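# Place the alphabetically first lettered box in door tote

## Task

Find the box in this office whose top letter is earliest in the alphabet and set it, alone, inside the tote near the door so that no part sticks out past the tote's rim; the robot must stay upright and level, since tipping over or ending tilted counts as failure.

## Robot and tools

Robot: a Hello Robot Stretch 3 with a single arm. It has a two-wheel differential base (0.33 m long, 0.34 m wide, rounded back), a vertical mast carrying a lift, and a telescoping arm that reaches out to the robot's RIGHT side. The base cannot strafe; to shift the gripper forward or back, drive the base. The base pivots about the point between its drive wheels, 0.05 m behind the front edge. With the arm in and the wrist folded, turning sweeps a 0.28 m radius; an unfolded level wrist reaches beyond that.

Frames (metres). Base frame: origin on the floor between the drive wheels, x ahead, y to the left, z up. hand_pose is reported in the base frame, located where the closed fingertips meet; with all wrist joints at zero its x axis is up, y points back along the arm to the mast, z toward the rear. Odometry frame: where the base frame was at the scene's start. base_odometry counts wheel rotation only (slip reads as travel); heading in rad, left positive, -3.142 to 3.142. turned_by_wheels and turned_by_imu give turn since the previous result; if they disagree by more than 0.15 rad, believe turned_by_imu. base_tilt is in degrees, forward and right positive, with a fixed bias up to about 4 degrees plus noise.

Tool move: one action per call, plus optional cameras (list of head_camera, nav_camera, wrist_camera or all; [] none; omitted means all only for an empty call) and blocking (true/omitted waits until everything rests; false returns in about 0.5 s while motion continues). An action uses base, joints or both, optionally with speeds, pace or contact_limits; or servos alone.
- base: a relative offset from where the base last reported itself, exactly one key. translate_m in metres, -3 to 3, forward positive. rotate_rad in radians, -6.4 to 6.4, left (counter-clockwise) positive.
- joints: absolute targets keyed by joint name, each a single number. lift_m 0 to 1.1 m; arm_m 0 to 0.52 m; wrist_yaw_rad -1.345 to 4.42 (0 along the arm, positive swings toward the front); wrist_pitch_rad -1.57 to 0.451 (0 level, negative tips fingers down); wrist_roll_rad -2.911 to 2.918 (0 fingers side by side, level); gripper_m -0.089 to 0.179 (larger is wider; fingertip gap is about 0.007 m below the value when almost shut, 0.025 m below when fully open); head_pan_rad -3.953 to 1.73 (0 ahead, positive left, -1.57 along the arm); head_tilt_rad -1.53 to 0.419 (negative down). Done tolerances: 0.004 for lift, arm and gripper, 0.02 for yaw and roll, 0.05 pitch, 0.1 head.
- pace: "default" or "max". speeds: per-key top speed, not above the max (translate 0.30 m/s, rotate 1.90 rad/s, lift 0.15 m/s, arm 0.40 m/s). The base is capped at 0.10 m/s and 0.63 rad/s unless lift_m < 0.30, arm_m < 0.03 and wrist_yaw_rad > 2.54.
- contact_limits: motor_effort percent (1 to 100) at which a motion halts, given only alongside that motion's own command. arm_m a number; lift_m an object {"down": n, "up": n} (below about 12 may trip in free motion); translate_m and rotate_rad only stop on contact when a limit is given, triggered by either wheel's effort.
- servos: "reboot" re-enables servos that switched themselves off.
Unknown keys make the call invalid; out-of-range values are refused. A refused call, or an uncommanded stop, cancels the rest of that reply's move, wait and finished_scene calls.

Tool wait: seconds from 0 to 10, optional cameras; returns state, early if all motion ends. stop: brakes all your running motions (they report "stopped" and may keep pressing). zoom_image: camera plus region [x0, y0, x1, y1] in image pixels from the top-left, at most 504 by 504, on that camera's latest image. finished_scene: scene = current scene number; ends it irreversibly, so the goal must hold without the robot.

Results: joint_positions, motor_effort (percent, bracket = peak in last action, positive toward higher values; wheels positive pushes forward), the move line ("done" or worst status), base_status and joint_status ("moving", "done", "off_target" still pushing, "contact_stop" now slack, "time_out", "torque_fault" limp until reboot), on_its_own (uncommanded behaviour; "held at" is the target), contact_limits, and the pictures line naming image order. lidar_m: 12 distances from the base origin, 30-degree sectors counter-clockwise from straight ahead (4th left, 7th behind, 10th right), seen at 0.17 m height; "-" means nothing or closer than 0.15 m. wrist_depth_mm and head_depth_mm: 7x7 median depths in mm. head_camera images are rotated (turn a quarter clockwise to view upright); nav_camera needs a quarter counter-clockwise.

Gripping: command gripper_m below the object's width to hold, at least 0.05 above it (or fully open) to let go; readings don't confirm a grasp. Before folding (yaw to 3.0) or unfolding the wrist, put lift_m between 0.32 and 0.95, pitch at -0.4, roll near 0. With yaw under -0.4 keep pitch at -0.5 or lower.

Avoid: pushing the arm into something solid with the gripper above about 0.45 m, or driving while holding or hooking something fixed, both can tip the robot; if base_tilt shows a lean, back off. Wrist and head never contact-stop and will fault under sustained load. Avoid drops, releasing moving objects, slamming and hard pushes. Loose objects may occasionally get nudged.

Each tool is called as name(argument=value, ...), one argument or row to a line, values as JSON.

## Session

move(
  cameras=["all"],
)

Scene clock: 0.00 s.
base_odometry: x=+0.000 y=+0.000 heading=+0.000
turned_by_wheels: +0.000
turned_by_imu: +0.000
base_tilt: forward=+1.0 right=-0.1
lidar_m: 1.39 2.07 1.11 0.87 0.86 0.91 1.35 1.08 1.14 0.89 0.88 0.94
head_depth_mm: 1349 1333 1321 1306 1302 1289 1284 / 1597 1580 1545 1527 1512 1503 1495 / 1884 1910 1859 1871 1853 1810 1816 / 2051 2168 2185 2187 2199 2190 2157 / 2059 2093 2112 2123 2138 2136 2149 / 2014 2011 2032 2025 2050 2049 2044 / 1920 1921 1949 1937 1952 1955 1966
base_status: not commanded
joint_positions: lift_m=+0.410 arm_m=+0.002 wrist_yaw_rad=+2.888 wrist_pitch_rad=-0.323 wrist_roll_rad=+0.000 gripper_m=+0.037 head_pan_rad=+0.000 head_tilt_rad=-0.002
joint_status: not commanded
measured_speeds: all 0
motor_effort: left_wheel=-0.3 right_wheel=+1.9 lift_m=+26.2 arm_m=-8.3 wrist_yaw_rad=+0.7 wrist_pitch_rad=+2.8 wrist_roll_rad=+0.9 gripper_m=-0.2 head_pan_rad=+0.6 head_tilt_rad=+5.1
hand_pose: x=+0.0377 y=+0.0812 z=+0.4448 quat_wxyz=(+0.201, +0.706, +0.025, +0.678) (m; base frame)
wrist_depth_mm: - 704 - - - - - / 133 749 - - - - - / 140 174 - - - - - / 149 167 - - - - - / 160 172 935 932 907 923 935 / 710 183 127 695 718 736 752 / 622 192 611 618 584 627 625
pictures: head_camera (sideways), nav_camera (sideways), wrist_camera
Images, in order (width x height): head_camera 896x504, nav_camera 672x504, wrist_camera 644x364.

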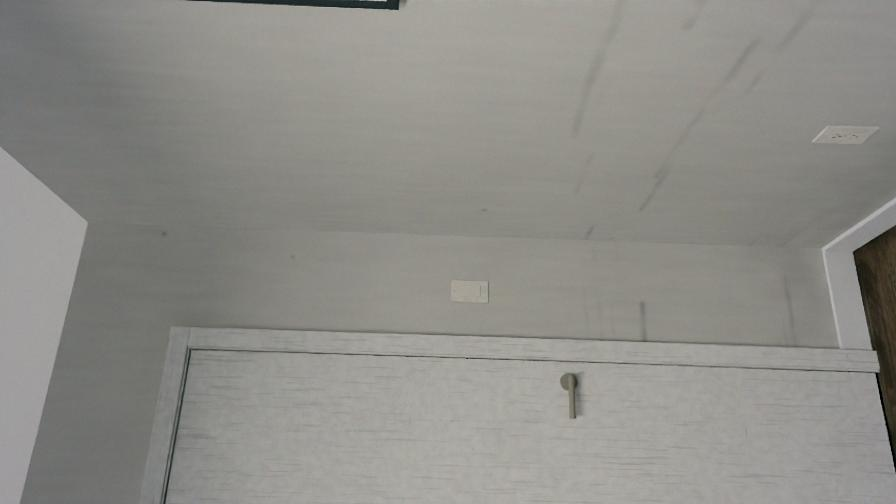

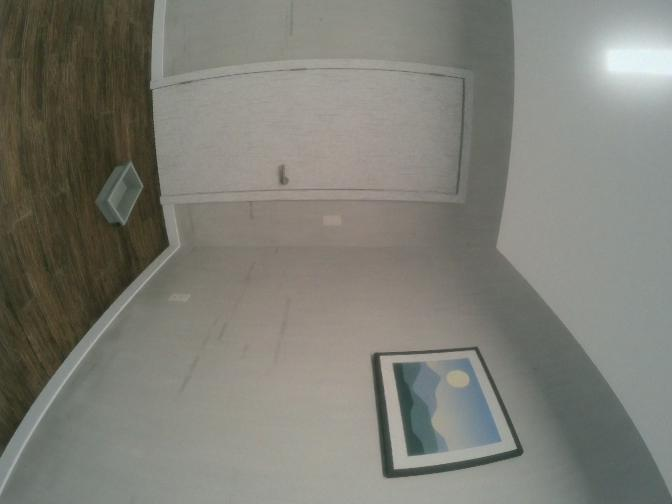

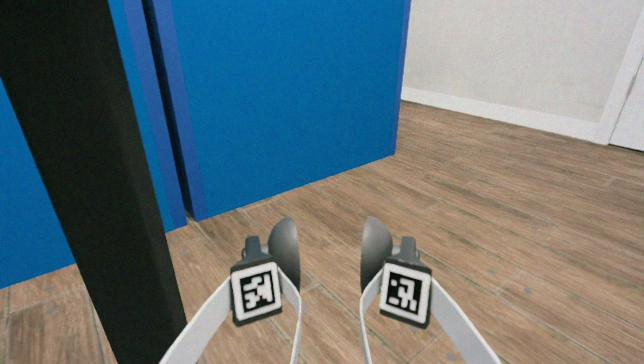

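move(
  joints={"head_pan_rad": 1.4, "head_tilt_rad": -0.4},
  pace="max",
  cameras=["nav_camera", "head_camera"],
)

move(
  joints={"head_pan_rad": -1.4, "head_tilt_rad": -0.4},
  pace="max",
  cameras=["nav_camera", "head_camera"],
)

move(
  joints={"head_pan_rad": -2.9, "head_tilt_rad": -0.4},
  pace="max",
  cameras=["nav_camera", "head_camera"],
)

Scene clock: 6.30 s.
move: done
base_odometry: x=+0.000 y=+0.000 heading=+0.000
turned_by_wheels: +0.000
turned_by_imu: +0.001
base_tilt: forward=+1.0 right=+0.0
lidar_m: 1.39 2.07 1.11 0.86 0.86 0.91 1.35 1.08 1.14 0.89 0.88 0.94
head_depth_mm: 963 1044 1148 1262 1397 1571 1439 / 911 983 1066 1172 1298 1441 1446 / 865 932 1005 1093 1193 1322 1403 / 824 878 947 1026 1109 1229 1336 / 783 836 894 967 1045 1138 1254 / 750 797 849 914 981 1080 1184 / 726 768 816 871 934 1007 1091
base_status: not commanded
joint_positions: lift_m=+0.410 arm_m=+0.002 wrist_yaw_rad=+2.888 wrist_pitch_rad=-0.323 wrist_roll_rad=+0.000 gripper_m=+0.037 head_pan_rad=+1.431 head_tilt_rad=-0.398
joint_status: all done
measured_speeds: all 0
motor_effort: left_wheel=-0.1(0.5) right_wheel=+2.1(2.4) lift_m=+27.0(27.1) arm_m=-19.1(19.1) wrist_yaw_rad=+1.2(1.4) wrist_pitch_rad=+2.7(3.1) wrist_roll_rad=+0.8(1.0) gripper_m=-0.2(1.2) head_pan_rad=+0.4(5.4) head_tilt_rad=-2.1(3.7)
hand_pose: x=+0.0377 y=+0.0812 z=+0.4448 quat_wxyz=(+0.201, +0.706, +0.025, +0.678) (m; base frame)
wrist_depth_mm: - 707 - - - - - / 132 742 - - - - - / 141 174 - - - - - / 149 167 - - - - - / 161 172 968 951 931 927 920 / 705 182 127 696 715 749 743 / 626 193 606 641 586 630 626
pictures: head_camera (sideways), nav_camera (sideways)
Images, in order (width x height): head_camera 896x504, nav_camera 672x504.

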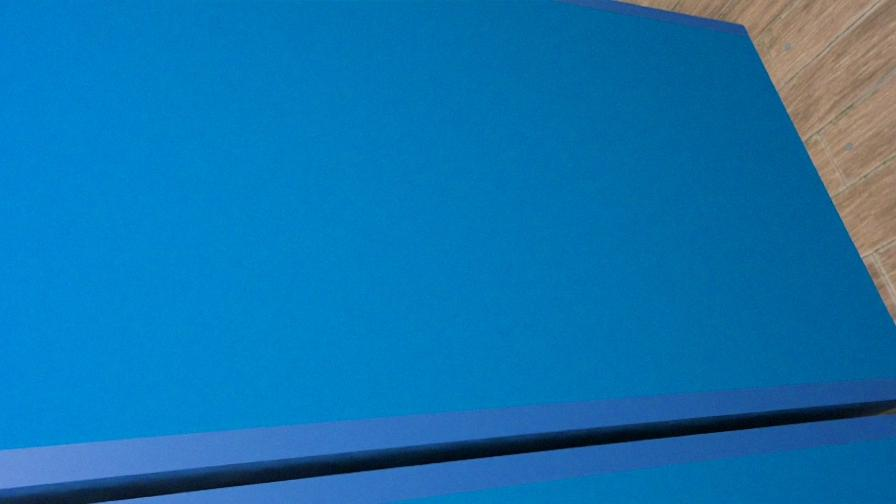

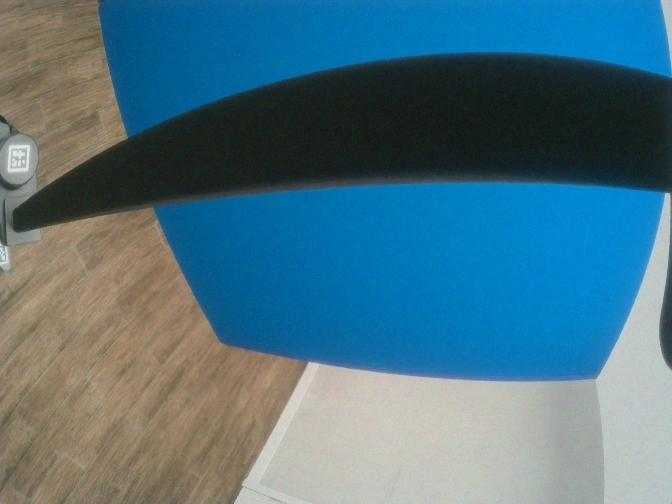

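Scene clock: 7.60 s.
move: done
base_odometry: x=+0.000 y=+0.000 heading=+0.000
turned_by_wheels: +0.000
turned_by_imu: +0.000
base_tilt: forward=+0.9 right=-0.2
lidar_m: 1.39 2.07 1.11 0.87 0.86 0.91 1.35 1.08 1.14 0.89 0.88 0.94
head_depth_mm: 808 870 937 1020 1118 1248 1353 / 789 843 908 987 1085 1194 1329 / 770 827 890 965 1053 1157 1289 / 752 806 865 940 1019 1117 1241 / 736 786 843 912 989 1085 1201 / 724 767 826 886 960 1042 1157 / 709 753 803 864 935 1017 1109
base_status: not commanded
joint_positions: lift_m=+0.410 arm_m=+0.002 wrist_yaw_rad=+2.888 wrist_pitch_rad=-0.323 wrist_roll_rad=+0.000 gripper_m=+0.037 head_pan_rad=-1.450 head_tilt_rad=-0.399
joint_status: all done
measured_speeds: all 0
motor_effort: left_wheel=-0.1(0.5) right_wheel=+1.8(2.5) lift_m=+27.0(27.2) arm_m=-22.3(22.4) wrist_yaw_rad=+0.4(1.2) wrist_pitch_rad=+2.7(3.1) wrist_roll_rad=+0.8(1.0) gripper_m=-0.4(1.3) head_pan_rad=+3.6(5.4) head_tilt_rad=-1.8(6.1)
hand_pose: x=+0.0377 y=+0.0812 z=+0.4448 quat_wxyz=(+0.201, +0.706, +0.025, +0.678) (m; base frame)
wrist_depth_mm: - 722 - - - - - / 133 750 - - - - - / 140 174 - - - - - / 149 168 - - - - - / 160 171 946 929 906 935 921 / 716 184 128 689 712 758 754 / 625 193 614 633 580 618 623
pictures: head_camera (sideways), nav_camera (sideways)
Images, in order (width x height): head_camera 896x504, nav_camera 672x504.

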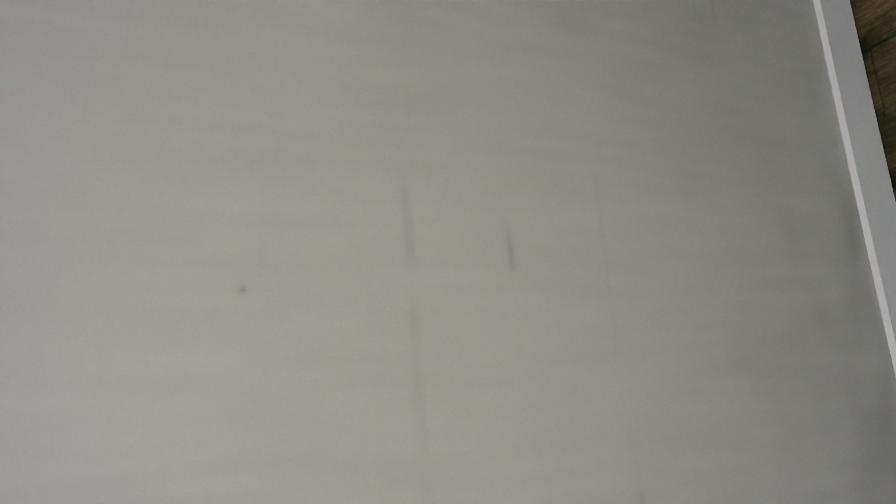

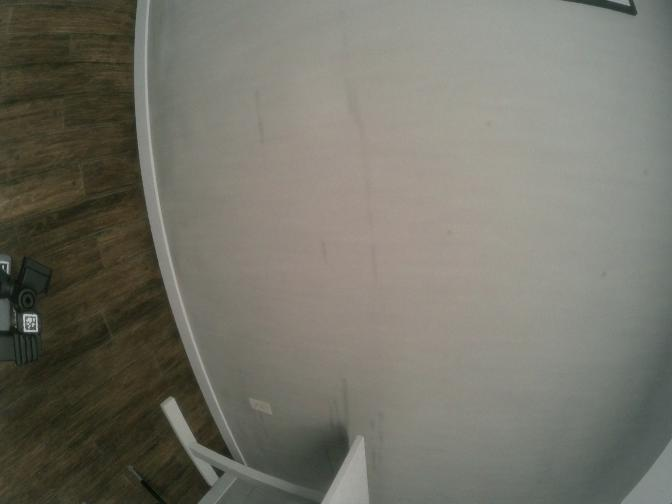

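Scene clock: 8.63 s.
move: done
base_odometry: x=+0.000 y=+0.000 heading=+0.000
turned_by_wheels: +0.000
turned_by_imu: +0.000
base_tilt: forward=+0.8 right=-0.1
lidar_m: 1.39 2.07 1.11 0.87 0.86 0.92 1.35 1.08 1.14 0.89 0.88 0.94
head_depth_mm: 1531 1633 1612 1401 1816 1722 1418 / 1505 1620 1582 1422 1986 1664 1448 / 1474 1587 1571 1101 1999 1780 1450 / 1464 1554 1557 1086 1986 1762 1437 / 1440 1520 1531 1076 1874 1686 1445 / 1410 1514 1528 1074 1353 1746 1439 / 1395 1480 1511 1069 1411 1644 1390
base_status: not commanded
joint_positions: lift_m=+0.410 arm_m=+0.002 wrist_yaw_rad=+2.888 wrist_pitch_rad=-0.323 wrist_roll_rad=+0.000 gripper_m=+0.037 head_pan_rad=-2.954 head_tilt_rad=-0.400
joint_status: all done
measured_speeds: translate_m=+0.000 rotate_rad=+0.000 lift_m=+0.000 arm_m=+0.000 wrist_yaw_rad=+0.000 wrist_pitch_rad=+0.000 wrist_roll_rad=+0.000 head_pan_rad=+0.024 head_tilt_rad=+0.000
motor_effort: left_wheel=-0.3(0.5) right_wheel=+2.2(2.5) lift_m=+27.5(27.5) arm_m=-23.5(23.6) wrist_yaw_rad=+0.7(1.3) wrist_pitch_rad=+2.8(3.2) wrist_roll_rad=+0.8(1.0) gripper_m=+0.0(1.6) head_pan_rad=+3.3(5.2) head_tilt_rad=-1.8(4.8)
hand_pose: x=+0.0377 y=+0.0812 z=+0.4448 quat_wxyz=(+0.201, +0.706, +0.025, +0.678) (m; base frame)
wrist_depth_mm: - 708 - - - - - / 133 736 - - - - - / 141 174 - - - - - / 149 167 - - - - - / 161 172 978 905 943 905 929 / 705 182 127 695 716 749 750 / 621 192 606 624 586 630 623
pictures: head_camera (sideways), nav_camera (sideways)
Images, in order (width x height): head_camera 896x504, nav_camera 672x504.

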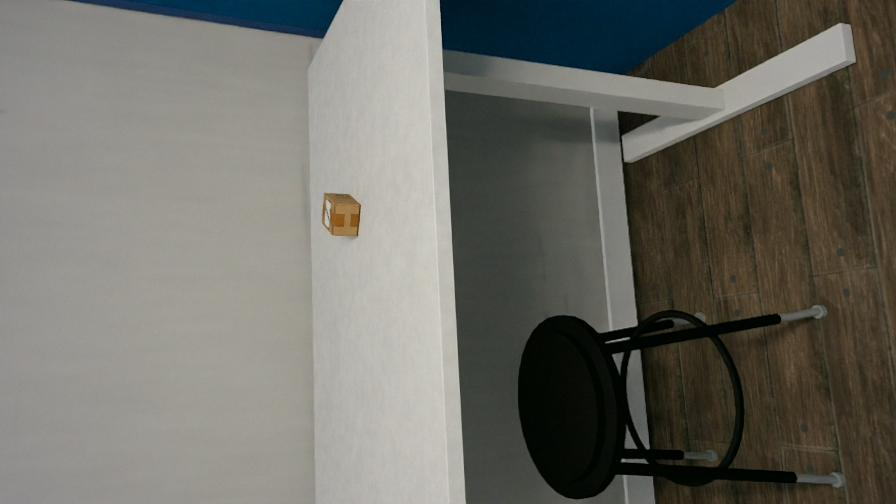

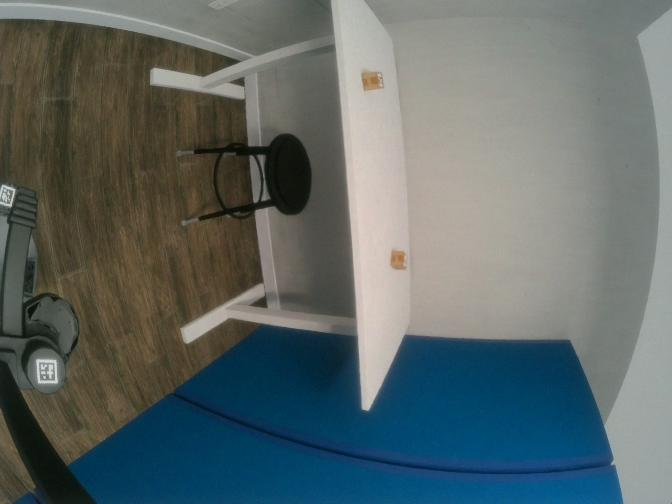

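zoom_image(
  camera="head_camera",
  region=[310, 185, 370, 245],
)

move(
  joints={"head_pan_rad": -2.45, "head_tilt_rad": -0.3},
  pace="max",
  cameras=["head_camera"],
)

Scaled by 8.400 from the camera's 896x504 image, which has a finer 1280x720 frame.

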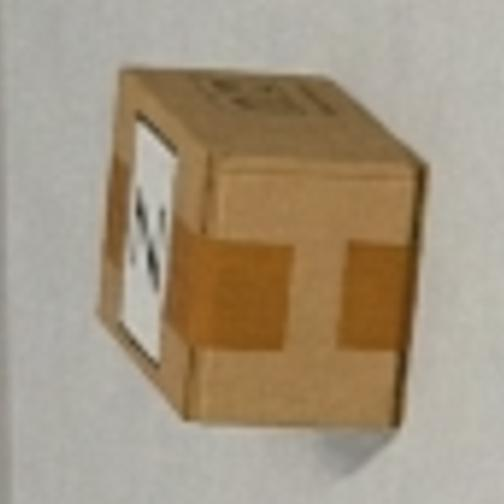

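Scene clock: 25.50 s.
move: done
base_odometry: x=+0.000 y=+0.000 heading=+0.000
turned_by_wheels: +0.000
turned_by_imu: +0.001
base_tilt: forward=+0.9 right=-0.3
lidar_m: 1.38 2.07 1.11 0.87 0.86 0.91 1.36 1.08 1.14 0.89 0.88 0.94
head_depth_mm: 1413 1463 1543 1183 1423 1252 1500 / 1463 1525 1601 1179 1756 1284 1536 / 1501 1571 1647 1170 1834 1848 1526 / 1548 1616 1722 1098 1923 1971 1567 / 1593 1686 1773 1240 1537 1649 1550 / 1495 1573 1625 1241 1784 1825 1560 / 1294 1336 1372 1361 1485 1563 1509
base_status: not commanded
joint_positions: lift_m=+0.410 arm_m=+0.002 wrist_yaw_rad=+2.888 wrist_pitch_rad=-0.323 wrist_roll_rad=+0.000 gripper_m=+0.037 head_pan_rad=-2.439 head_tilt_rad=-0.305
joint_status: all done
measured_speeds: all 0
motor_effort: left_wheel=-0.1(0.4) right_wheel=+2.2(2.3) lift_m=+28.1(28.3) arm_m=-23.2(23.5) wrist_yaw_rad=+0.9(1.3) wrist_pitch_rad=+2.8(3.0) wrist_roll_rad=+0.8(1.1) gripper_m=+0.7(1.0) head_pan_rad=+2.6(5.2) head_tilt_rad=+4.2(5.9)
hand_pose: x=+0.0377 y=+0.0812 z=+0.4448 quat_wxyz=(+0.201, +0.706, +0.025, +0.678) (m; base frame)
wrist_depth_mm: - 712 - - - - - / 133 736 - - - - - / 141 175 - - - - - / 149 167 - - - - - / 161 172 970 903 921 935 933 / 721 182 127 693 729 754 745 / 630 193 608 624 590 619 627
pictures: head_camera (sideways)
Images, in order (width x height): head_camera 896x504.

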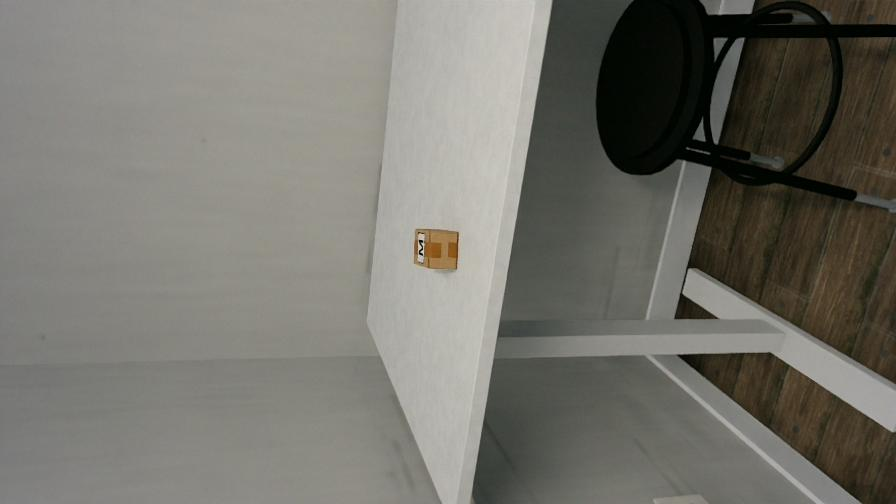

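zoom_image(
  camera="head_camera",
  region=[405, 220, 465, 280],
)

Scaled by 8.400 from the camera's 896x504 image, which has a finer 1280x720 frame.

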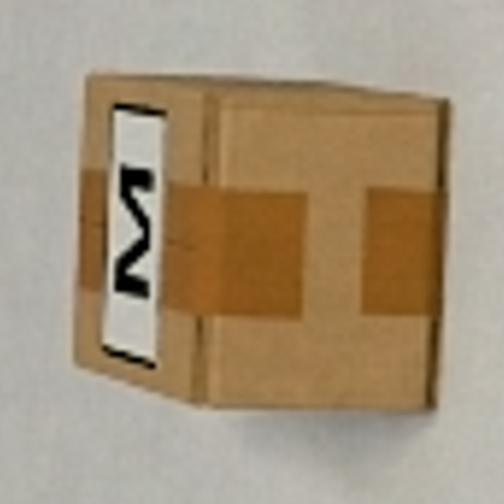

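move(
  joints={"head_pan_rad": -3.03, "head_tilt_rad": -0.32},
  pace="max",
  cameras=["head_camera"],
)

Scene clock: 41.30 s.
move: done
base_odometry: x=+0.000 y=+0.000 heading=+0.000
turned_by_wheels: +0.000
turned_by_imu: +0.001
base_tilt: forward=+0.9 right=-0.1
lidar_m: 1.39 2.07 1.11 0.87 0.86 0.91 1.35 1.08 1.14 0.89 0.88 0.94
head_depth_mm: 1425 1455 1476 1249 1544 1581 1532 / 1578 1666 1740 1239 1756 1836 1581 / 1556 1628 1727 1138 1942 1823 1562 / 1509 1586 1686 1126 1927 1933 1557 / 1484 1547 1623 1117 1872 1921 1554 / 1439 1503 1589 1111 1772 1747 1502 / 1397 1475 1562 1107 1426 1562 1488
base_status: not commanded
joint_positions: lift_m=+0.410 arm_m=+0.002 wrist_yaw_rad=+2.888 wrist_pitch_rad=-0.323 wrist_roll_rad=+0.000 gripper_m=+0.037 head_pan_rad=-3.045 head_tilt_rad=-0.314
joint_status: all done
measured_speeds: all 0
motor_effort: left_wheel=-0.4(0.4) right_wheel=+2.2(2.3) lift_m=+28.8(29.2) arm_m=-22.9(23.4) wrist_yaw_rad=+1.0(1.1) wrist_pitch_rad=+2.8(3.0) wrist_roll_rad=+0.8(1.0) gripper_m=-0.2(1.0) head_pan_rad=-2.1(4.5) head_tilt_rad=-2.1(4.1)
hand_pose: x=+0.0377 y=+0.0812 z=+0.4448 quat_wxyz=(+0.201, +0.706, +0.025, +0.678) (m; base frame)
wrist_depth_mm: - 711 - - - - - / 133 745 - - - - - / 140 175 - - - - - / 150 168 - - - - - / 160 171 974 915 896 938 913 / 713 183 128 685 726 744 752 / 630 193 615 632 586 626 628
pictures: head_camera (sideways)
Images, in order (width x height): head_camera 896x504.

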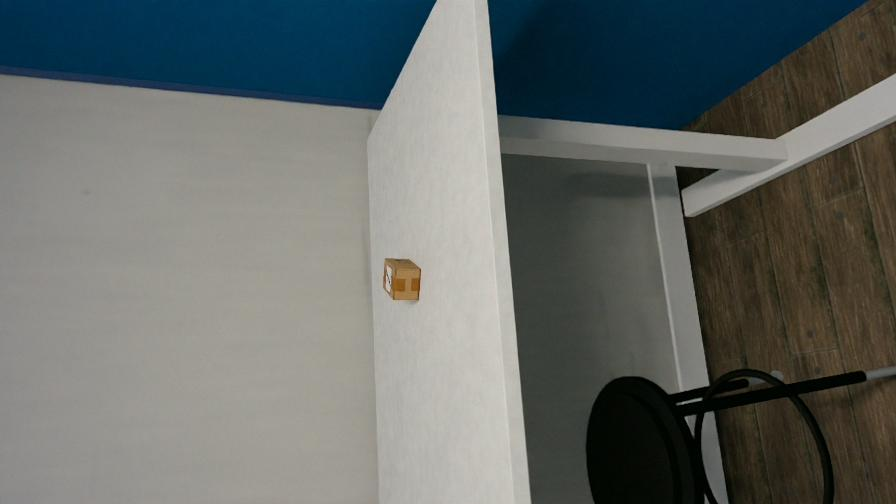

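zoom_image(
  camera="head_camera",
  region=[376, 254, 406, 304],
)

Scaled by 10.080 from the camera's 896x504 image, which has a finer 1280x720 frame.

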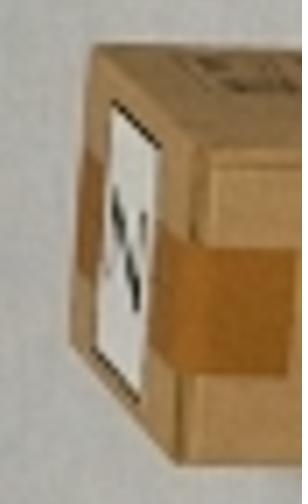

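move(
  base={"rotate_rad": 0.72},
  joints={"lift_m": 0.28, "head_pan_rad": -0.6, "head_tilt_rad": -0.5},
  pace="max",
)

move(
  base={"translate_m": 1.56},
  pace="max",
  cameras=["head_camera", "nav_camera"],
)

Scene clock: 67.87 s.
move: done
base_odometry: x=+0.000 y=+0.000 heading=+0.720
turned_by_wheels: +0.720
turned_by_imu: +0.718
base_tilt: forward=+0.7 right=-0.3
lidar_m: 2.07 0.97 0.85 0.85 1.00 1.08 1.11 1.00 0.88 0.88 1.03 1.84
head_depth_mm: 1542 1595 1641 1686 1760 1609 1347 / 1860 1958 2009 2094 1976 1607 1341 / 1847 2041 2217 2426 1973 1601 1340 / 1814 1967 2200 2387 1887 1590 1323 / 1782 1923 2123 2321 1922 1591 1330 / 1744 1868 2065 2245 1963 1585 1335 / 1693 1829 2011 2183 1966 1592 1324
base_status: done
joint_positions: lift_m=+0.280 arm_m=+0.002 wrist_yaw_rad=+2.888 wrist_pitch_rad=-0.324 wrist_roll_rad=+0.000 gripper_m=+0.037 head_pan_rad=-0.584 head_tilt_rad=-0.503
joint_status: all done
measured_speeds: translate_m=+0.000 rotate_rad=+0.000 lift_m=+0.000 arm_m=+0.000 wrist_yaw_rad=+0.000 wrist_pitch_rad=+0.000 wrist_roll_rad=+0.000 head_pan_rad=-0.024 head_tilt_rad=+0.000
motor_effort: left_wheel=-8.1(15.9) right_wheel=+7.8(15.0) lift_m=+22.5(27.1) arm_m=-22.8(23.7) wrist_yaw_rad=+0.6(1.3) wrist_pitch_rad=+3.0(3.6) wrist_roll_rad=+0.8(1.1) gripper_m=+0.6(1.2) head_pan_rad=-3.5(5.4) head_tilt_rad=+0.3(4.2)
hand_pose: x=+0.0376 y=+0.0810 z=+0.3143 quat_wxyz=(+0.202, +0.706, +0.025, +0.678) (m; base frame)
wrist_depth_mm: - 139 - - 783 - - / 133 - - - 836 - - / 140 155 - - 889 - - / 150 168 874 858 929 870 876 / 167 172 747 701 712 696 707 / 561 182 128 536 546 568 569 / 479 193 293 482 467 485 486
pictures: none

Scene clock: 74.47 s.
move: done
base_odometry: x=+1.173 y=+1.028 heading=+0.720
turned_by_wheels: +0.000
turned_by_imu: -0.001
base_tilt: forward=+1.0 right=-0.1
lidar_m: 0.61 0.71 1.26 0.69 0.62 0.87 2.55 1.50 1.31 1.11 0.67 0.58
head_depth_mm: 518 567 626 697 789 901 1062 / 506 552 607 676 759 867 1010 / 495 537 592 653 732 838 966 / 479 522 569 625 700 796 921 / 467 507 559 615 689 785 895 / 479 517 564 621 686 768 879 / 468 504 549 602 663 744 841
base_status: done
joint_positions: lift_m=+0.280 arm_m=+0.002 wrist_yaw_rad=+2.888 wrist_pitch_rad=-0.324 wrist_roll_rad=+0.000 gripper_m=+0.037 head_pan_rad=-0.600 head_tilt_rad=-0.499
joint_status: not commanded
measured_speeds: all 0
motor_effort: left_wheel=+6.7(13.2) right_wheel=+2.2(16.2) lift_m=+27.2(27.4) arm_m=-18.5(22.7) wrist_yaw_rad=+0.7(1.5) wrist_pitch_rad=+2.9(3.5) wrist_roll_rad=+0.8(1.1) gripper_m=+0.0(1.6) head_pan_rad=-2.8(4.9) head_tilt_rad=+1.5(4.7)
hand_pose: x=+0.0376 y=+0.0810 z=+0.3143 quat_wxyz=(+0.202, +0.706, +0.025, +0.678) (m; base frame)
wrist_depth_mm: - 149 - - - - - / 133 - - - - - - / 140 154 - - - - - / 149 160 919 928 929 917 - / 160 172 752 688 712 717 673 / 559 183 128 536 552 577 569 / 476 192 295 482 469 483 482
pictures: head_camera (sideways), nav_camera (sideways)
Images, in order (width x height): head_camera 896x504, nav_camera 672x504.

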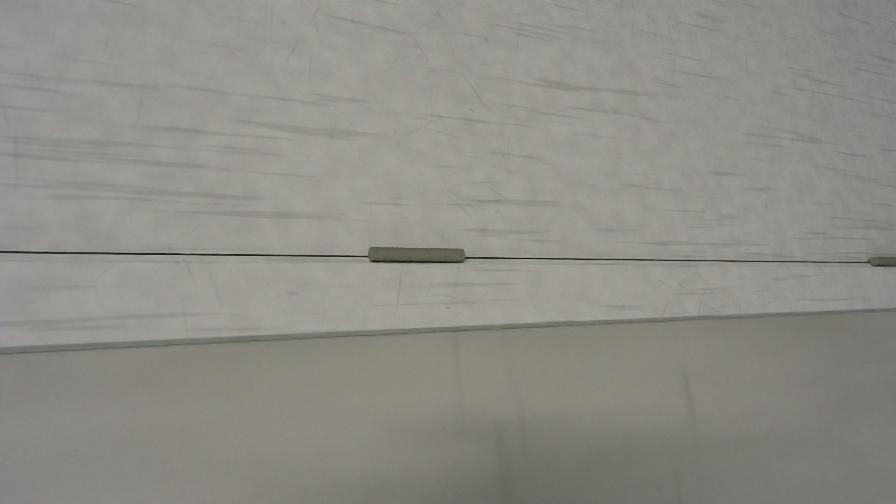

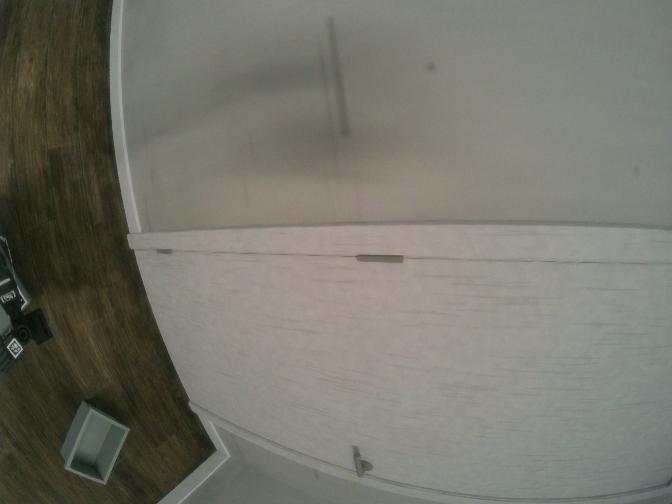

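move(
  base={"rotate_rad": 1.27},
  joints={"head_pan_rad": 0.5, "head_tilt_rad": -0.4},
  pace="max",
  cameras=["nav_camera"],
)

Scene clock: 87.13 s.
move: done
base_odometry: x=+1.173 y=+1.028 heading=+1.989
turned_by_wheels: +1.270
turned_by_imu: +1.266
base_tilt: forward=+0.8 right=-0.2
lidar_m: 2.12 0.55 0.58 1.46 1.92 1.37 1.32 0.85 0.61 0.58 0.62 0.84
head_depth_mm: 3036 3084 3339 3293 2314 1786 1454 / 3114 3229 3527 3300 2332 1769 1436 / 667 727 796 881 987 1124 1364 / 569 609 657 716 785 868 974 / 496 526 560 604 652 707 772 / 442 470 507 546 594 660 741 / 452 493 535 589 653 732 832
base_status: done
joint_positions: lift_m=+0.280 arm_m=+0.002 wrist_yaw_rad=+2.888 wrist_pitch_rad=-0.324 wrist_roll_rad=+0.000 gripper_m=+0.037 head_pan_rad=+0.513 head_tilt_rad=-0.400
joint_status: all done
measured_speeds: translate_m=+0.000 rotate_rad=+0.000 lift_m=+0.000 arm_m=+0.000 wrist_yaw_rad=+0.000 wrist_pitch_rad=+0.000 wrist_roll_rad=+0.000 head_pan_rad=-0.024 head_tilt_rad=+0.000
motor_effort: left_wheel=-7.5(16.7) right_wheel=+7.8(16.9) lift_m=+29.4(30.4) arm_m=-23.3(23.6) wrist_yaw_rad=+1.0(1.3) wrist_pitch_rad=+3.4(3.4) wrist_roll_rad=+0.8(1.1) gripper_m=+0.0(1.2) head_pan_rad=-3.4(5.3) head_tilt_rad=+3.1(4.8)
hand_pose: x=+0.0376 y=+0.0810 z=+0.3143 quat_wxyz=(+0.202, +0.706, +0.025, +0.678) (m; base frame)
wrist_depth_mm: - - - - - 453 467 / 133 - - - - 486 501 / 140 - - - - 519 537 / 149 169 917 931 867 545 - / 167 171 741 699 674 - 679 / 550 182 128 530 553 573 574 / 477 192 294 485 461 482 476
pictures: nav_camera (sideways)
Images, in order (width x height): nav_camera 672x504.

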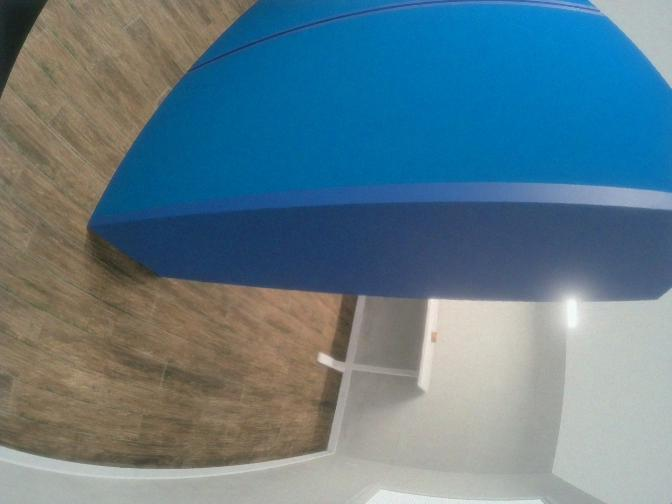

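move(
  base={"translate_m": 1.1},
  joints={"head_pan_rad": 0.35, "head_tilt_rad": -0.3},
  pace="max",
  cameras=["nav_camera", "head_camera"],
)

move(
  joints={"head_pan_rad": 1.3, "head_tilt_rad": -0.35},
  pace="max",
  cameras=["nav_camera"],
)

Scene clock: 110.57 s.
move: done
base_odometry: x=+0.726 y=+2.033 heading=+1.989
turned_by_wheels: +0.000
turned_by_imu: -0.001
base_tilt: forward=+1.0 right=-0.1
lidar_m: 1.94 2.42 3.02 1.28 0.47 0.54 2.41 0.84 0.60 0.57 0.59 0.79
head_depth_mm: 2004 2068 2178 2331 2402 1985 1585 / 2065 2155 2250 2377 2456 1996 1596 / 2136 2224 2337 2494 2567 1951 1563 / 2232 2339 2391 2580 2662 1980 1580 / 2280 2432 2484 2755 2672 1978 1568 / 2390 2534 2628 2904 2692 1973 1580 / 2482 2647 2730 2884 2634 1975 1555
base_status: done
joint_positions: lift_m=+0.280 arm_m=+0.002 wrist_yaw_rad=+2.888 wrist_pitch_rad=-0.324 wrist_roll_rad=+0.000 gripper_m=+0.037 head_pan_rad=+0.348 head_tilt_rad=-0.299
joint_status: all done
measured_speeds: all 0
motor_effort: left_wheel=+5.8(15.3) right_wheel=+0.8(14.4) lift_m=+21.9(26.5) arm_m=-19.8(22.2) wrist_yaw_rad=+0.8(1.3) wrist_pitch_rad=+3.2(3.5) wrist_roll_rad=+0.8(1.1) gripper_m=+0.3(1.3) head_pan_rad=+3.1(5.0) head_tilt_rad=+2.8(4.9)
hand_pose: x=+0.0376 y=+0.0810 z=+0.3143 quat_wxyz=(+0.202, +0.706, +0.025, +0.678) (m; base frame)
wrist_depth_mm: - - - - - - - / 133 - - - - - - / 141 - - - - - - / 150 169 930 905 923 935 921 / 404 172 743 703 704 712 715 / 448 183 128 538 560 576 572 / 462 193 294 482 464 482 483
pictures: head_camera (sideways), nav_camera (sideways)
Images, in order (width x height): head_camera 896x504, nav_camera 672x504.

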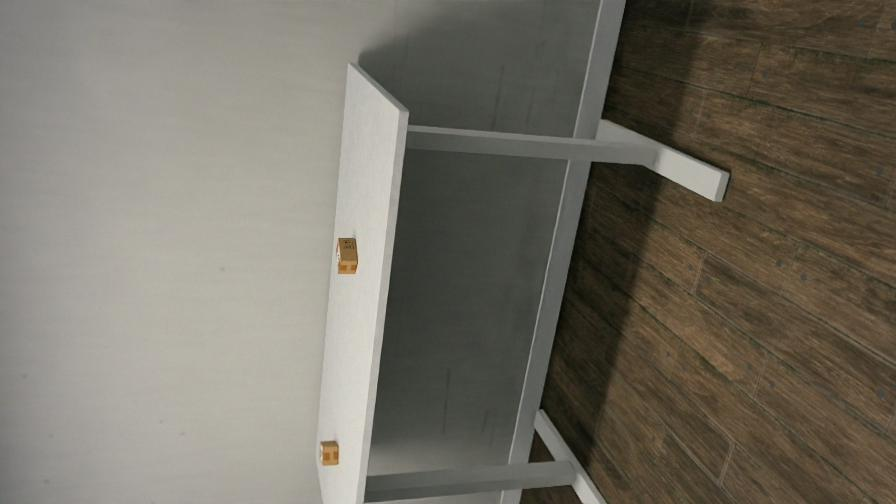

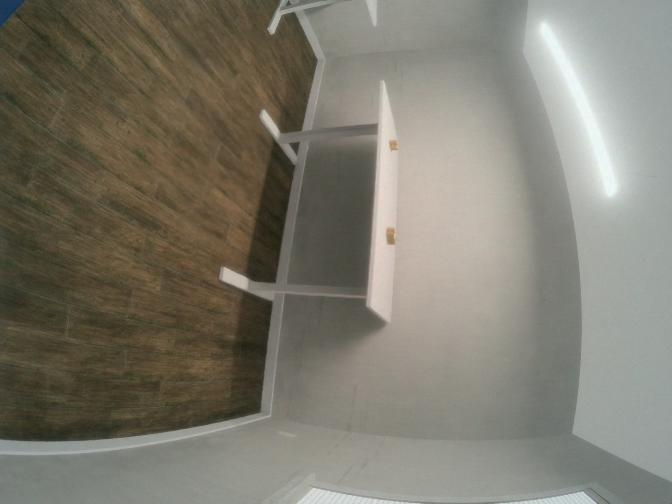

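Scene clock: 111.47 s.
move: done
base_odometry: x=+0.726 y=+2.033 heading=+1.989
turned_by_wheels: +0.000
turned_by_imu: +0.000
base_tilt: forward=+1.0 right=-0.3
lidar_m: 1.93 2.43 3.02 1.28 0.48 0.54 2.41 0.84 0.60 0.57 0.59 0.79
head_depth_mm: 3023 3282 3443 3669 2495 1887 1517 / 2997 3185 3318 3457 2554 1894 1506 / 2910 3062 3259 3471 2519 1873 1524 / 2827 3049 3188 3343 2496 1900 1516 / 2799 2972 3085 3318 2478 1876 1493 / 2760 2920 2990 3271 2519 1850 1507 / 2699 2805 2983 2914 2280 1803 1478
base_status: not commanded
joint_positions: lift_m=+0.280 arm_m=+0.002 wrist_yaw_rad=+2.888 wrist_pitch_rad=-0.324 wrist_roll_rad=+0.000 gripper_m=+0.037 head_pan_rad=+1.323 head_tilt_rad=-0.346
joint_status: all done
measured_speeds: all 0
motor_effort: left_wheel=+5.7(5.9) right_wheel=+0.5(1.0) lift_m=+21.1(21.9) arm_m=-19.6(20.0) wrist_yaw_rad=+0.5(1.0) wrist_pitch_rad=+3.1(3.4) wrist_roll_rad=+0.8(1.1) gripper_m=-1.0(1.3) head_pan_rad=-0.1(4.5) head_tilt_rad=-1.8(3.8)
hand_pose: x=+0.0376 y=+0.0810 z=+0.3143 quat_wxyz=(+0.202, +0.706, +0.025, +0.678) (m; base frame)
wrist_depth_mm: - - - - - - - / 133 - - - - - - / 140 - - - - - - / 150 169 926 921 921 932 935 / 400 172 746 712 717 710 712 / 442 184 127 531 558 573 573 / 462 193 294 481 472 478 491
pictures: nav_camera (sideways)
Images, in order (width x height): nav_camera 672x504.

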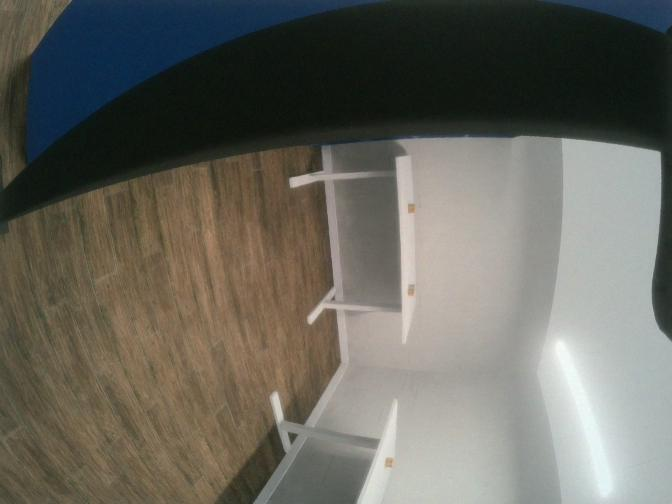

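move(
  base={"rotate_rad": 1.12},
  joints={"head_pan_rad": -1.3, "head_tilt_rad": -0.25},
  pace="max",
)

move(
  base={"translate_m": 1.75},
  joints={"head_pan_rad": -1.48},
  pace="max",
  cameras=["head_camera"],
)

Scene clock: 131.40 s.
move: done
base_odometry: x=+0.726 y=+2.033 heading=+3.109
turned_by_wheels: +1.120
turned_by_imu: +1.117
base_tilt: forward=+1.0 right=-0.3
lidar_m: 3.04 1.28 0.45 0.57 1.94 0.79 0.59 0.57 0.60 0.84 1.94 2.46
head_depth_mm: 1142 1146 1162 1166 1148 1200 1211 / 1447 1463 1477 1493 1510 1523 1520 / 1968 1985 2007 2056 2074 1963 1655 / 2106 2209 2313 2440 2541 2156 1634 / 2091 2141 2283 2367 2535 2128 1645 / 2046 2133 2238 2349 2424 2129 1641 / 2012 2095 2188 2309 2392 2098 1634
base_status: done
joint_positions: lift_m=+0.280 arm_m=+0.002 wrist_yaw_rad=+2.888 wrist_pitch_rad=-0.324 wrist_roll_rad=+0.000 gripper_m=+0.037 head_pan_rad=-1.316 head_tilt_rad=-0.251
joint_status: all done
measured_speeds: translate_m=+0.000 rotate_rad=+0.000 lift_m=+0.000 arm_m=+0.000 wrist_yaw_rad=+0.000 wrist_pitch_rad=+0.000 wrist_roll_rad=+0.000 head_pan_rad=+0.024 head_tilt_rad=+0.000
motor_effort: left_wheel=-7.0(16.7) right_wheel=+8.1(17.4) lift_m=+26.8(26.9) arm_m=-23.1(23.4) wrist_yaw_rad=+0.6(1.2) wrist_pitch_rad=+3.0(3.4) wrist_roll_rad=+1.1(1.1) gripper_m=-0.4(1.2) head_pan_rad=+2.7(4.8) head_tilt_rad=+5.2(6.5)
hand_pose: x=+0.0376 y=+0.0810 z=+0.3143 quat_wxyz=(+0.202, +0.706, +0.025, +0.678) (m; base frame)
wrist_depth_mm: - - - 502 443 - - / 133 - - 518 474 - - / 140 - - - 514 - - / 150 169 865 - 525 848 925 / 167 172 757 646 569 713 708 / 547 182 127 530 554 576 574 / 475 193 294 477 464 481 486
pictures: none

Scene clock: 138.67 s.
move: done
base_odometry: x=-1.023 y=+2.090 heading=+3.109
turned_by_wheels: +0.000
turned_by_imu: -0.002
base_tilt: forward=+0.8 right=-0.1
lidar_m: 1.30 1.65 1.38 1.24 1.05 1.52 1.53 2.10 1.54 1.58 1.09 1.60
head_depth_mm: 1575 1661 1744 1318 1938 2064 1679 / 1517 1597 1688 1424 1015 1971 1663 / 1464 1531 1626 1421 1002 1901 1663 / 1425 1494 1565 1403 939 1832 1660 / 1371 1437 1497 1386 926 1737 1637 / 1330 1386 1456 1364 866 1679 1646 / 1294 1342 1386 1350 860 1620 1648
base_status: done
joint_positions: lift_m=+0.280 arm_m=+0.002 wrist_yaw_rad=+2.888 wrist_pitch_rad=-0.324 wrist_roll_rad=+0.000 gripper_m=+0.037 head_pan_rad=-1.480 head_tilt_rad=-0.250
joint_status: all done
measured_speeds: all 0
motor_effort: left_wheel=+4.9(15.3) right_wheel=-0.1(14.6) lift_m=+29.5(30.6) arm_m=-19.5(23.1) wrist_yaw_rad=+1.1(1.3) wrist_pitch_rad=+2.8(3.5) wrist_roll_rad=+0.8(1.2) gripper_m=-0.1(1.6) head_pan_rad=+3.6(4.4) head_tilt_rad=+3.6(5.6)
hand_pose: x=+0.0376 y=+0.0810 z=+0.3143 quat_wxyz=(+0.202, +0.706, +0.025, +0.678) (m; base frame)
wrist_depth_mm: - - - - - - - / 132 - - - - - - / 141 - - - - - - / 149 169 927 921 937 913 939 / 166 171 731 701 711 715 728 / 553 182 127 533 553 577 577 / 479 194 294 486 465 479 478
pictures: head_camera (sideways)
Images, in order (width x height): head_camera 896x504.

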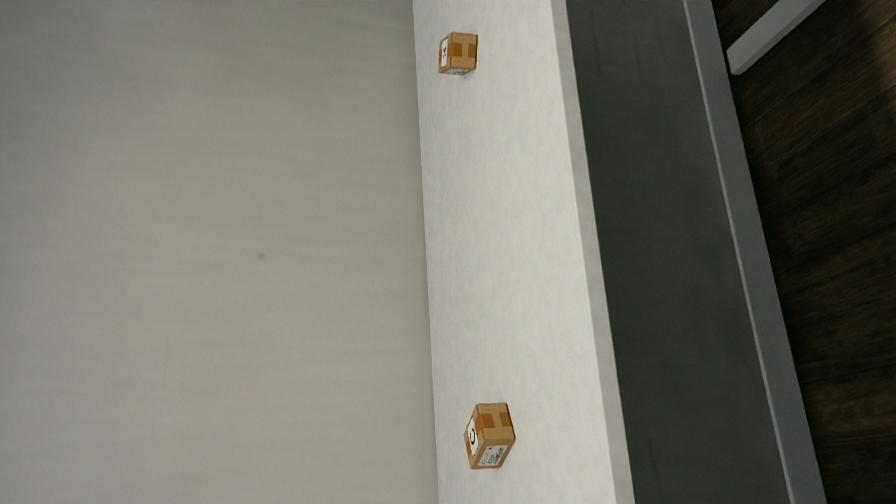

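zoom_image(
  camera="head_camera",
  region=[430, 24, 486, 80],
)

zoom_image(
  camera="head_camera",
  region=[455, 395, 525, 475],
)

move(
  joints={"head_pan_rad": 0.7, "head_tilt_rad": -0.25},
  pace="max",
  cameras=["head_camera"],
)

move(
  joints={"head_pan_rad": 0.15, "head_tilt_rad": -0.25},
  pace="max",
  cameras=["head_camera"],
)

Scaled by 9.000 from the camera's 896x504 image, which has a finer 1280x720 frame.

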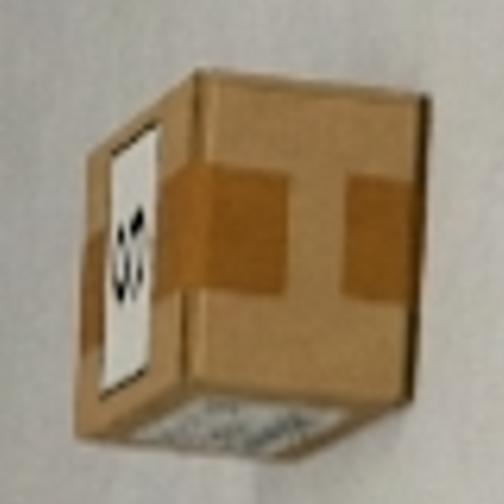

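Scaled by 6.300 from the camera's 896x504 image, which has a finer 1280x720 frame.

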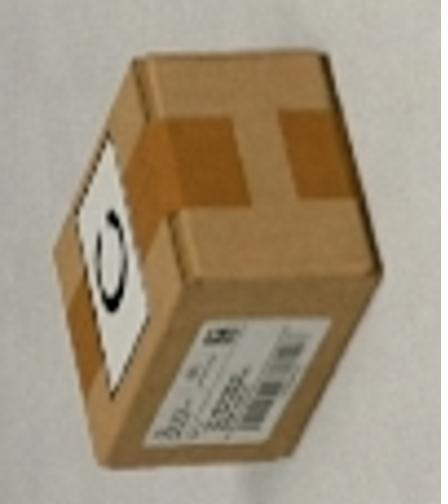

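Scene clock: 144.17 s.
move: done
base_odometry: x=-1.023 y=+2.090 heading=+3.109
turned_by_wheels: +0.000
turned_by_imu: +0.001
base_tilt: forward=+0.9 right=-0.2
lidar_m: 1.30 1.66 1.37 1.24 1.06 1.52 1.52 2.10 1.55 1.58 1.09 1.59
head_depth_mm: 1404 1445 1527 1536 948 1724 1676 / 1446 1506 1571 1572 1001 1795 1667 / 1488 1547 1604 1598 1056 1837 1651 / 1543 1599 1676 1584 1051 1938 1655 / 1585 1645 1734 1562 1122 1979 1649 / 1638 1699 1793 1536 1416 1551 1570 / 1648 1716 1806 1735 1741 2009 1625
base_status: not commanded
joint_positions: lift_m=+0.280 arm_m=+0.002 wrist_yaw_rad=+2.888 wrist_pitch_rad=-0.324 wrist_roll_rad=+0.000 gripper_m=+0.037 head_pan_rad=+0.751 head_tilt_rad=-0.250
joint_status: all done
measured_speeds: all 0
motor_effort: left_wheel=+4.9(5.2) right_wheel=-0.5(0.9) lift_m=+28.8(29.2) arm_m=-17.5(18.5) wrist_yaw_rad=+0.9(1.2) wrist_pitch_rad=+2.8(3.4) wrist_roll_rad=+0.8(1.0) gripper_m=+0.0(1.1) head_pan_rad=-2.6(4.5) head_tilt_rad=+2.8(5.7)
hand_pose: x=+0.0376 y=+0.0810 z=+0.3143 quat_wxyz=(+0.202, +0.706, +0.025, +0.678) (m; base frame)
wrist_depth_mm: - - - - - - - / 133 - - - - - - / 140 - - - - - - / 149 169 912 923 917 927 926 / 166 172 739 707 715 700 715 / 548 183 127 523 550 566 570 / 480 193 296 482 466 482 477
pictures: head_camera (sideways)
Images, in order (width x height): head_camera 896x504.

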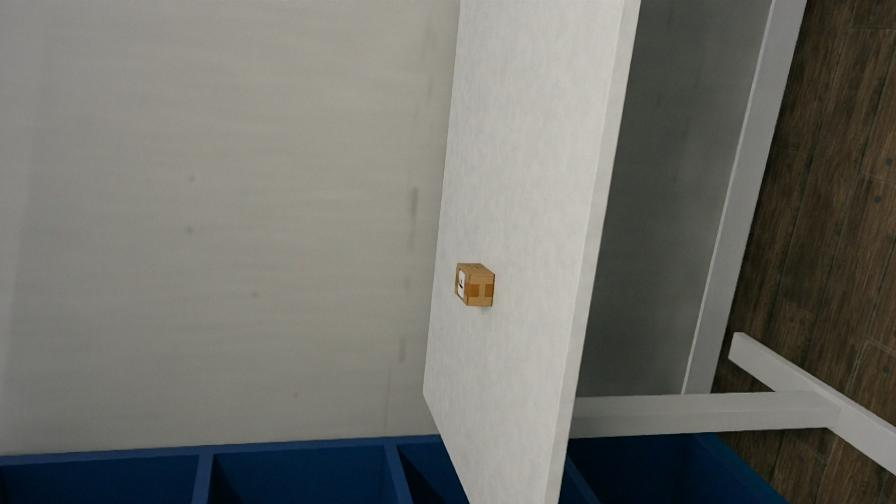

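Scene clock: 145.03 s.
move: done
base_odometry: x=-1.023 y=+2.090 heading=+3.109
turned_by_wheels: +0.000
turned_by_imu: +0.000
base_tilt: forward=+1.0 right=-0.4
lidar_m: 1.30 1.66 1.38 1.24 1.05 1.52 1.53 2.10 1.55 1.57 1.09 1.60
head_depth_mm: 1630 1716 1811 1916 2000 2066 1676 / 1586 1673 1746 1803 1144 2015 1670 / 1540 1610 1696 1582 1137 1480 1541 / 1502 1572 1656 1562 1056 1899 1663 / 1464 1530 1605 1563 1045 1855 1643 / 1435 1494 1568 1540 1038 1816 1654 / 1400 1462 1524 1522 968 1756 1657
base_status: not commanded
joint_positions: lift_m=+0.280 arm_m=+0.002 wrist_yaw_rad=+2.888 wrist_pitch_rad=-0.324 wrist_roll_rad=+0.000 gripper_m=+0.037 head_pan_rad=+0.162 head_tilt_rad=-0.250
joint_status: all done
measured_speeds: all 0
motor_effort: left_wheel=+5.2(5.2) right_wheel=-0.2(1.0) lift_m=+28.6(29.1) arm_m=-17.1(17.8) wrist_yaw_rad=+0.6(1.2) wrist_pitch_rad=+2.9(3.3) wrist_roll_rad=+1.0(1.0) gripper_m=+0.1(1.1) head_pan_rad=-2.4(4.1) head_tilt_rad=+3.0(6.9)
hand_pose: x=+0.0376 y=+0.0810 z=+0.3143 quat_wxyz=(+0.202, +0.706, +0.025, +0.678) (m; base frame)
wrist_depth_mm: - - - - - - - / 133 - - - - - - / 140 - - - - - - / 149 169 923 940 925 926 938 / 166 171 738 712 718 700 716 / 546 182 128 531 557 566 570 / 476 193 291 479 463 480 488
pictures: head_camera (sideways)
Images, in order (width x height): head_camera 896x504.

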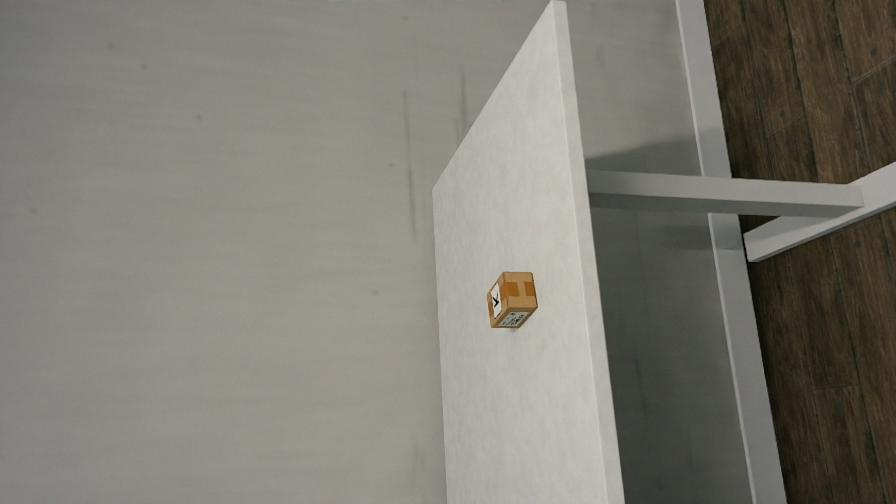

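zoom_image(
  camera="head_camera",
  region=[478, 266, 548, 336],
)

move(
  joints={"head_pan_rad": 0.7, "head_tilt_rad": -0.25},
  pace="max",
  cameras=["head_camera"],
)

zoom_image(
  camera="head_camera",
  region=[448, 256, 502, 310],
)

Scaled by 7.200 from the camera's 896x504 image, which has a finer 1280x720 frame.

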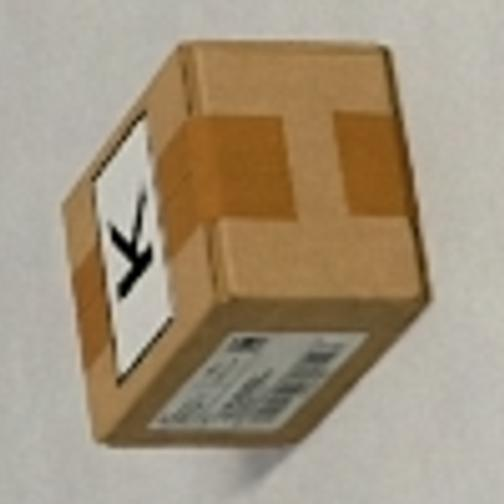

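Scene clock: 167.73 s.
move: done
base_odometry: x=-1.023 y=+2.090 heading=+3.109
turned_by_wheels: +0.000
turned_by_imu: +0.001
base_tilt: forward=+1.1 right=+0.0
lidar_m: 1.30 1.66 1.38 1.24 1.06 1.52 1.52 2.10 1.55 1.57 1.09 1.60
head_depth_mm: 1405 1457 1511 1539 950 1740 1670 / 1428 1481 1559 1584 1000 1794 1663 / 1471 1527 1598 1590 992 1836 1661 / 1511 1584 1648 1572 1055 1898 1668 / 1556 1609 1682 1570 1115 1960 1640 / 1598 1667 1739 1549 1108 1989 1605 / 1636 1714 1773 1531 1410 1876 1544
base_status: not commanded
joint_positions: lift_m=+0.280 arm_m=+0.002 wrist_yaw_rad=+2.888 wrist_pitch_rad=-0.324 wrist_roll_rad=+0.000 gripper_m=+0.037 head_pan_rad=+0.706 head_tilt_rad=-0.250
joint_status: all done
measured_speeds: all 0
motor_effort: left_wheel=+5.0(5.2) right_wheel=-0.4(0.7) lift_m=+28.2(28.4) arm_m=-15.4(16.2) wrist_yaw_rad=+1.0(1.2) wrist_pitch_rad=+2.8(3.4) wrist_roll_rad=+0.8(1.0) gripper_m=-0.6(1.2) head_pan_rad=+2.1(5.3) head_tilt_rad=+3.9(5.5)
hand_pose: x=+0.0376 y=+0.0810 z=+0.3143 quat_wxyz=(+0.202, +0.706, +0.025, +0.678) (m; base frame)
wrist_depth_mm: - - - - - - - / 133 - - - - - - / 140 - - - - - - / 150 169 896 936 931 944 940 / 167 172 737 703 712 719 722 / 542 182 128 534 560 581 572 / 482 193 296 478 470 482 479
pictures: head_camera (sideways)
Images, in order (width x height): head_camera 896x504.

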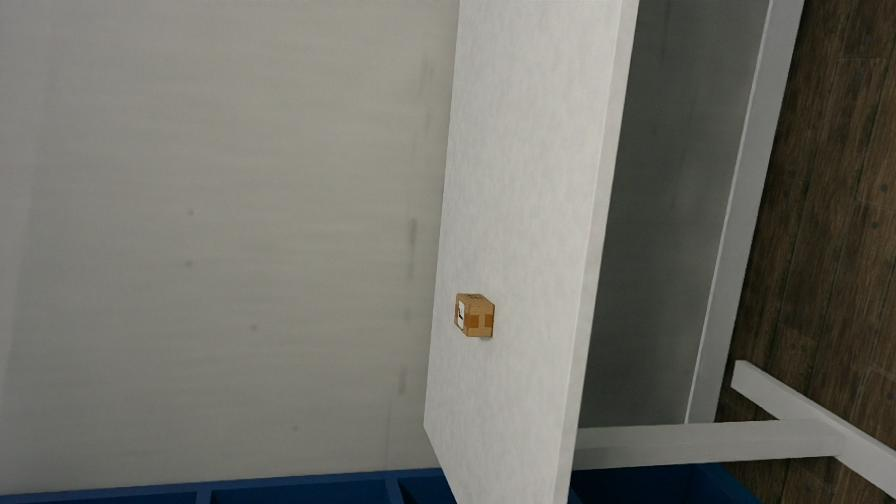

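Scaled by 9.333 from the camera's 896x504 image, which has a finer 1280x720 frame.

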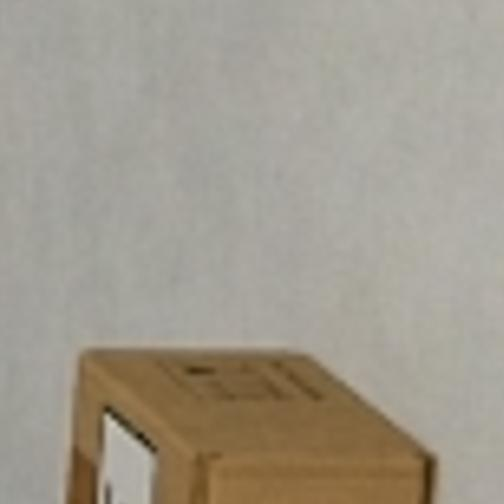

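zoom_image(
  camera="head_camera",
  region=[448, 288, 498, 338],
)

Scaled by 10.080 from the camera's 896x504 image, which has a finer 1280x720 frame.

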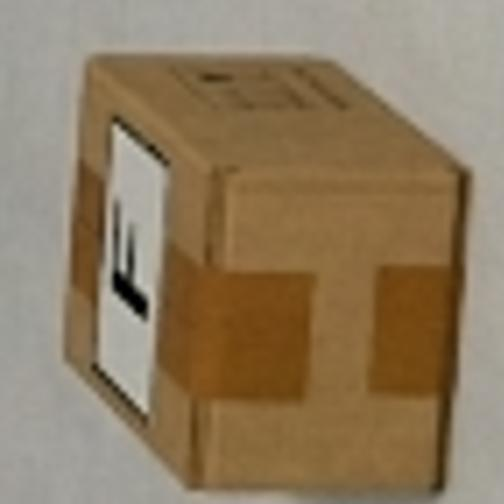

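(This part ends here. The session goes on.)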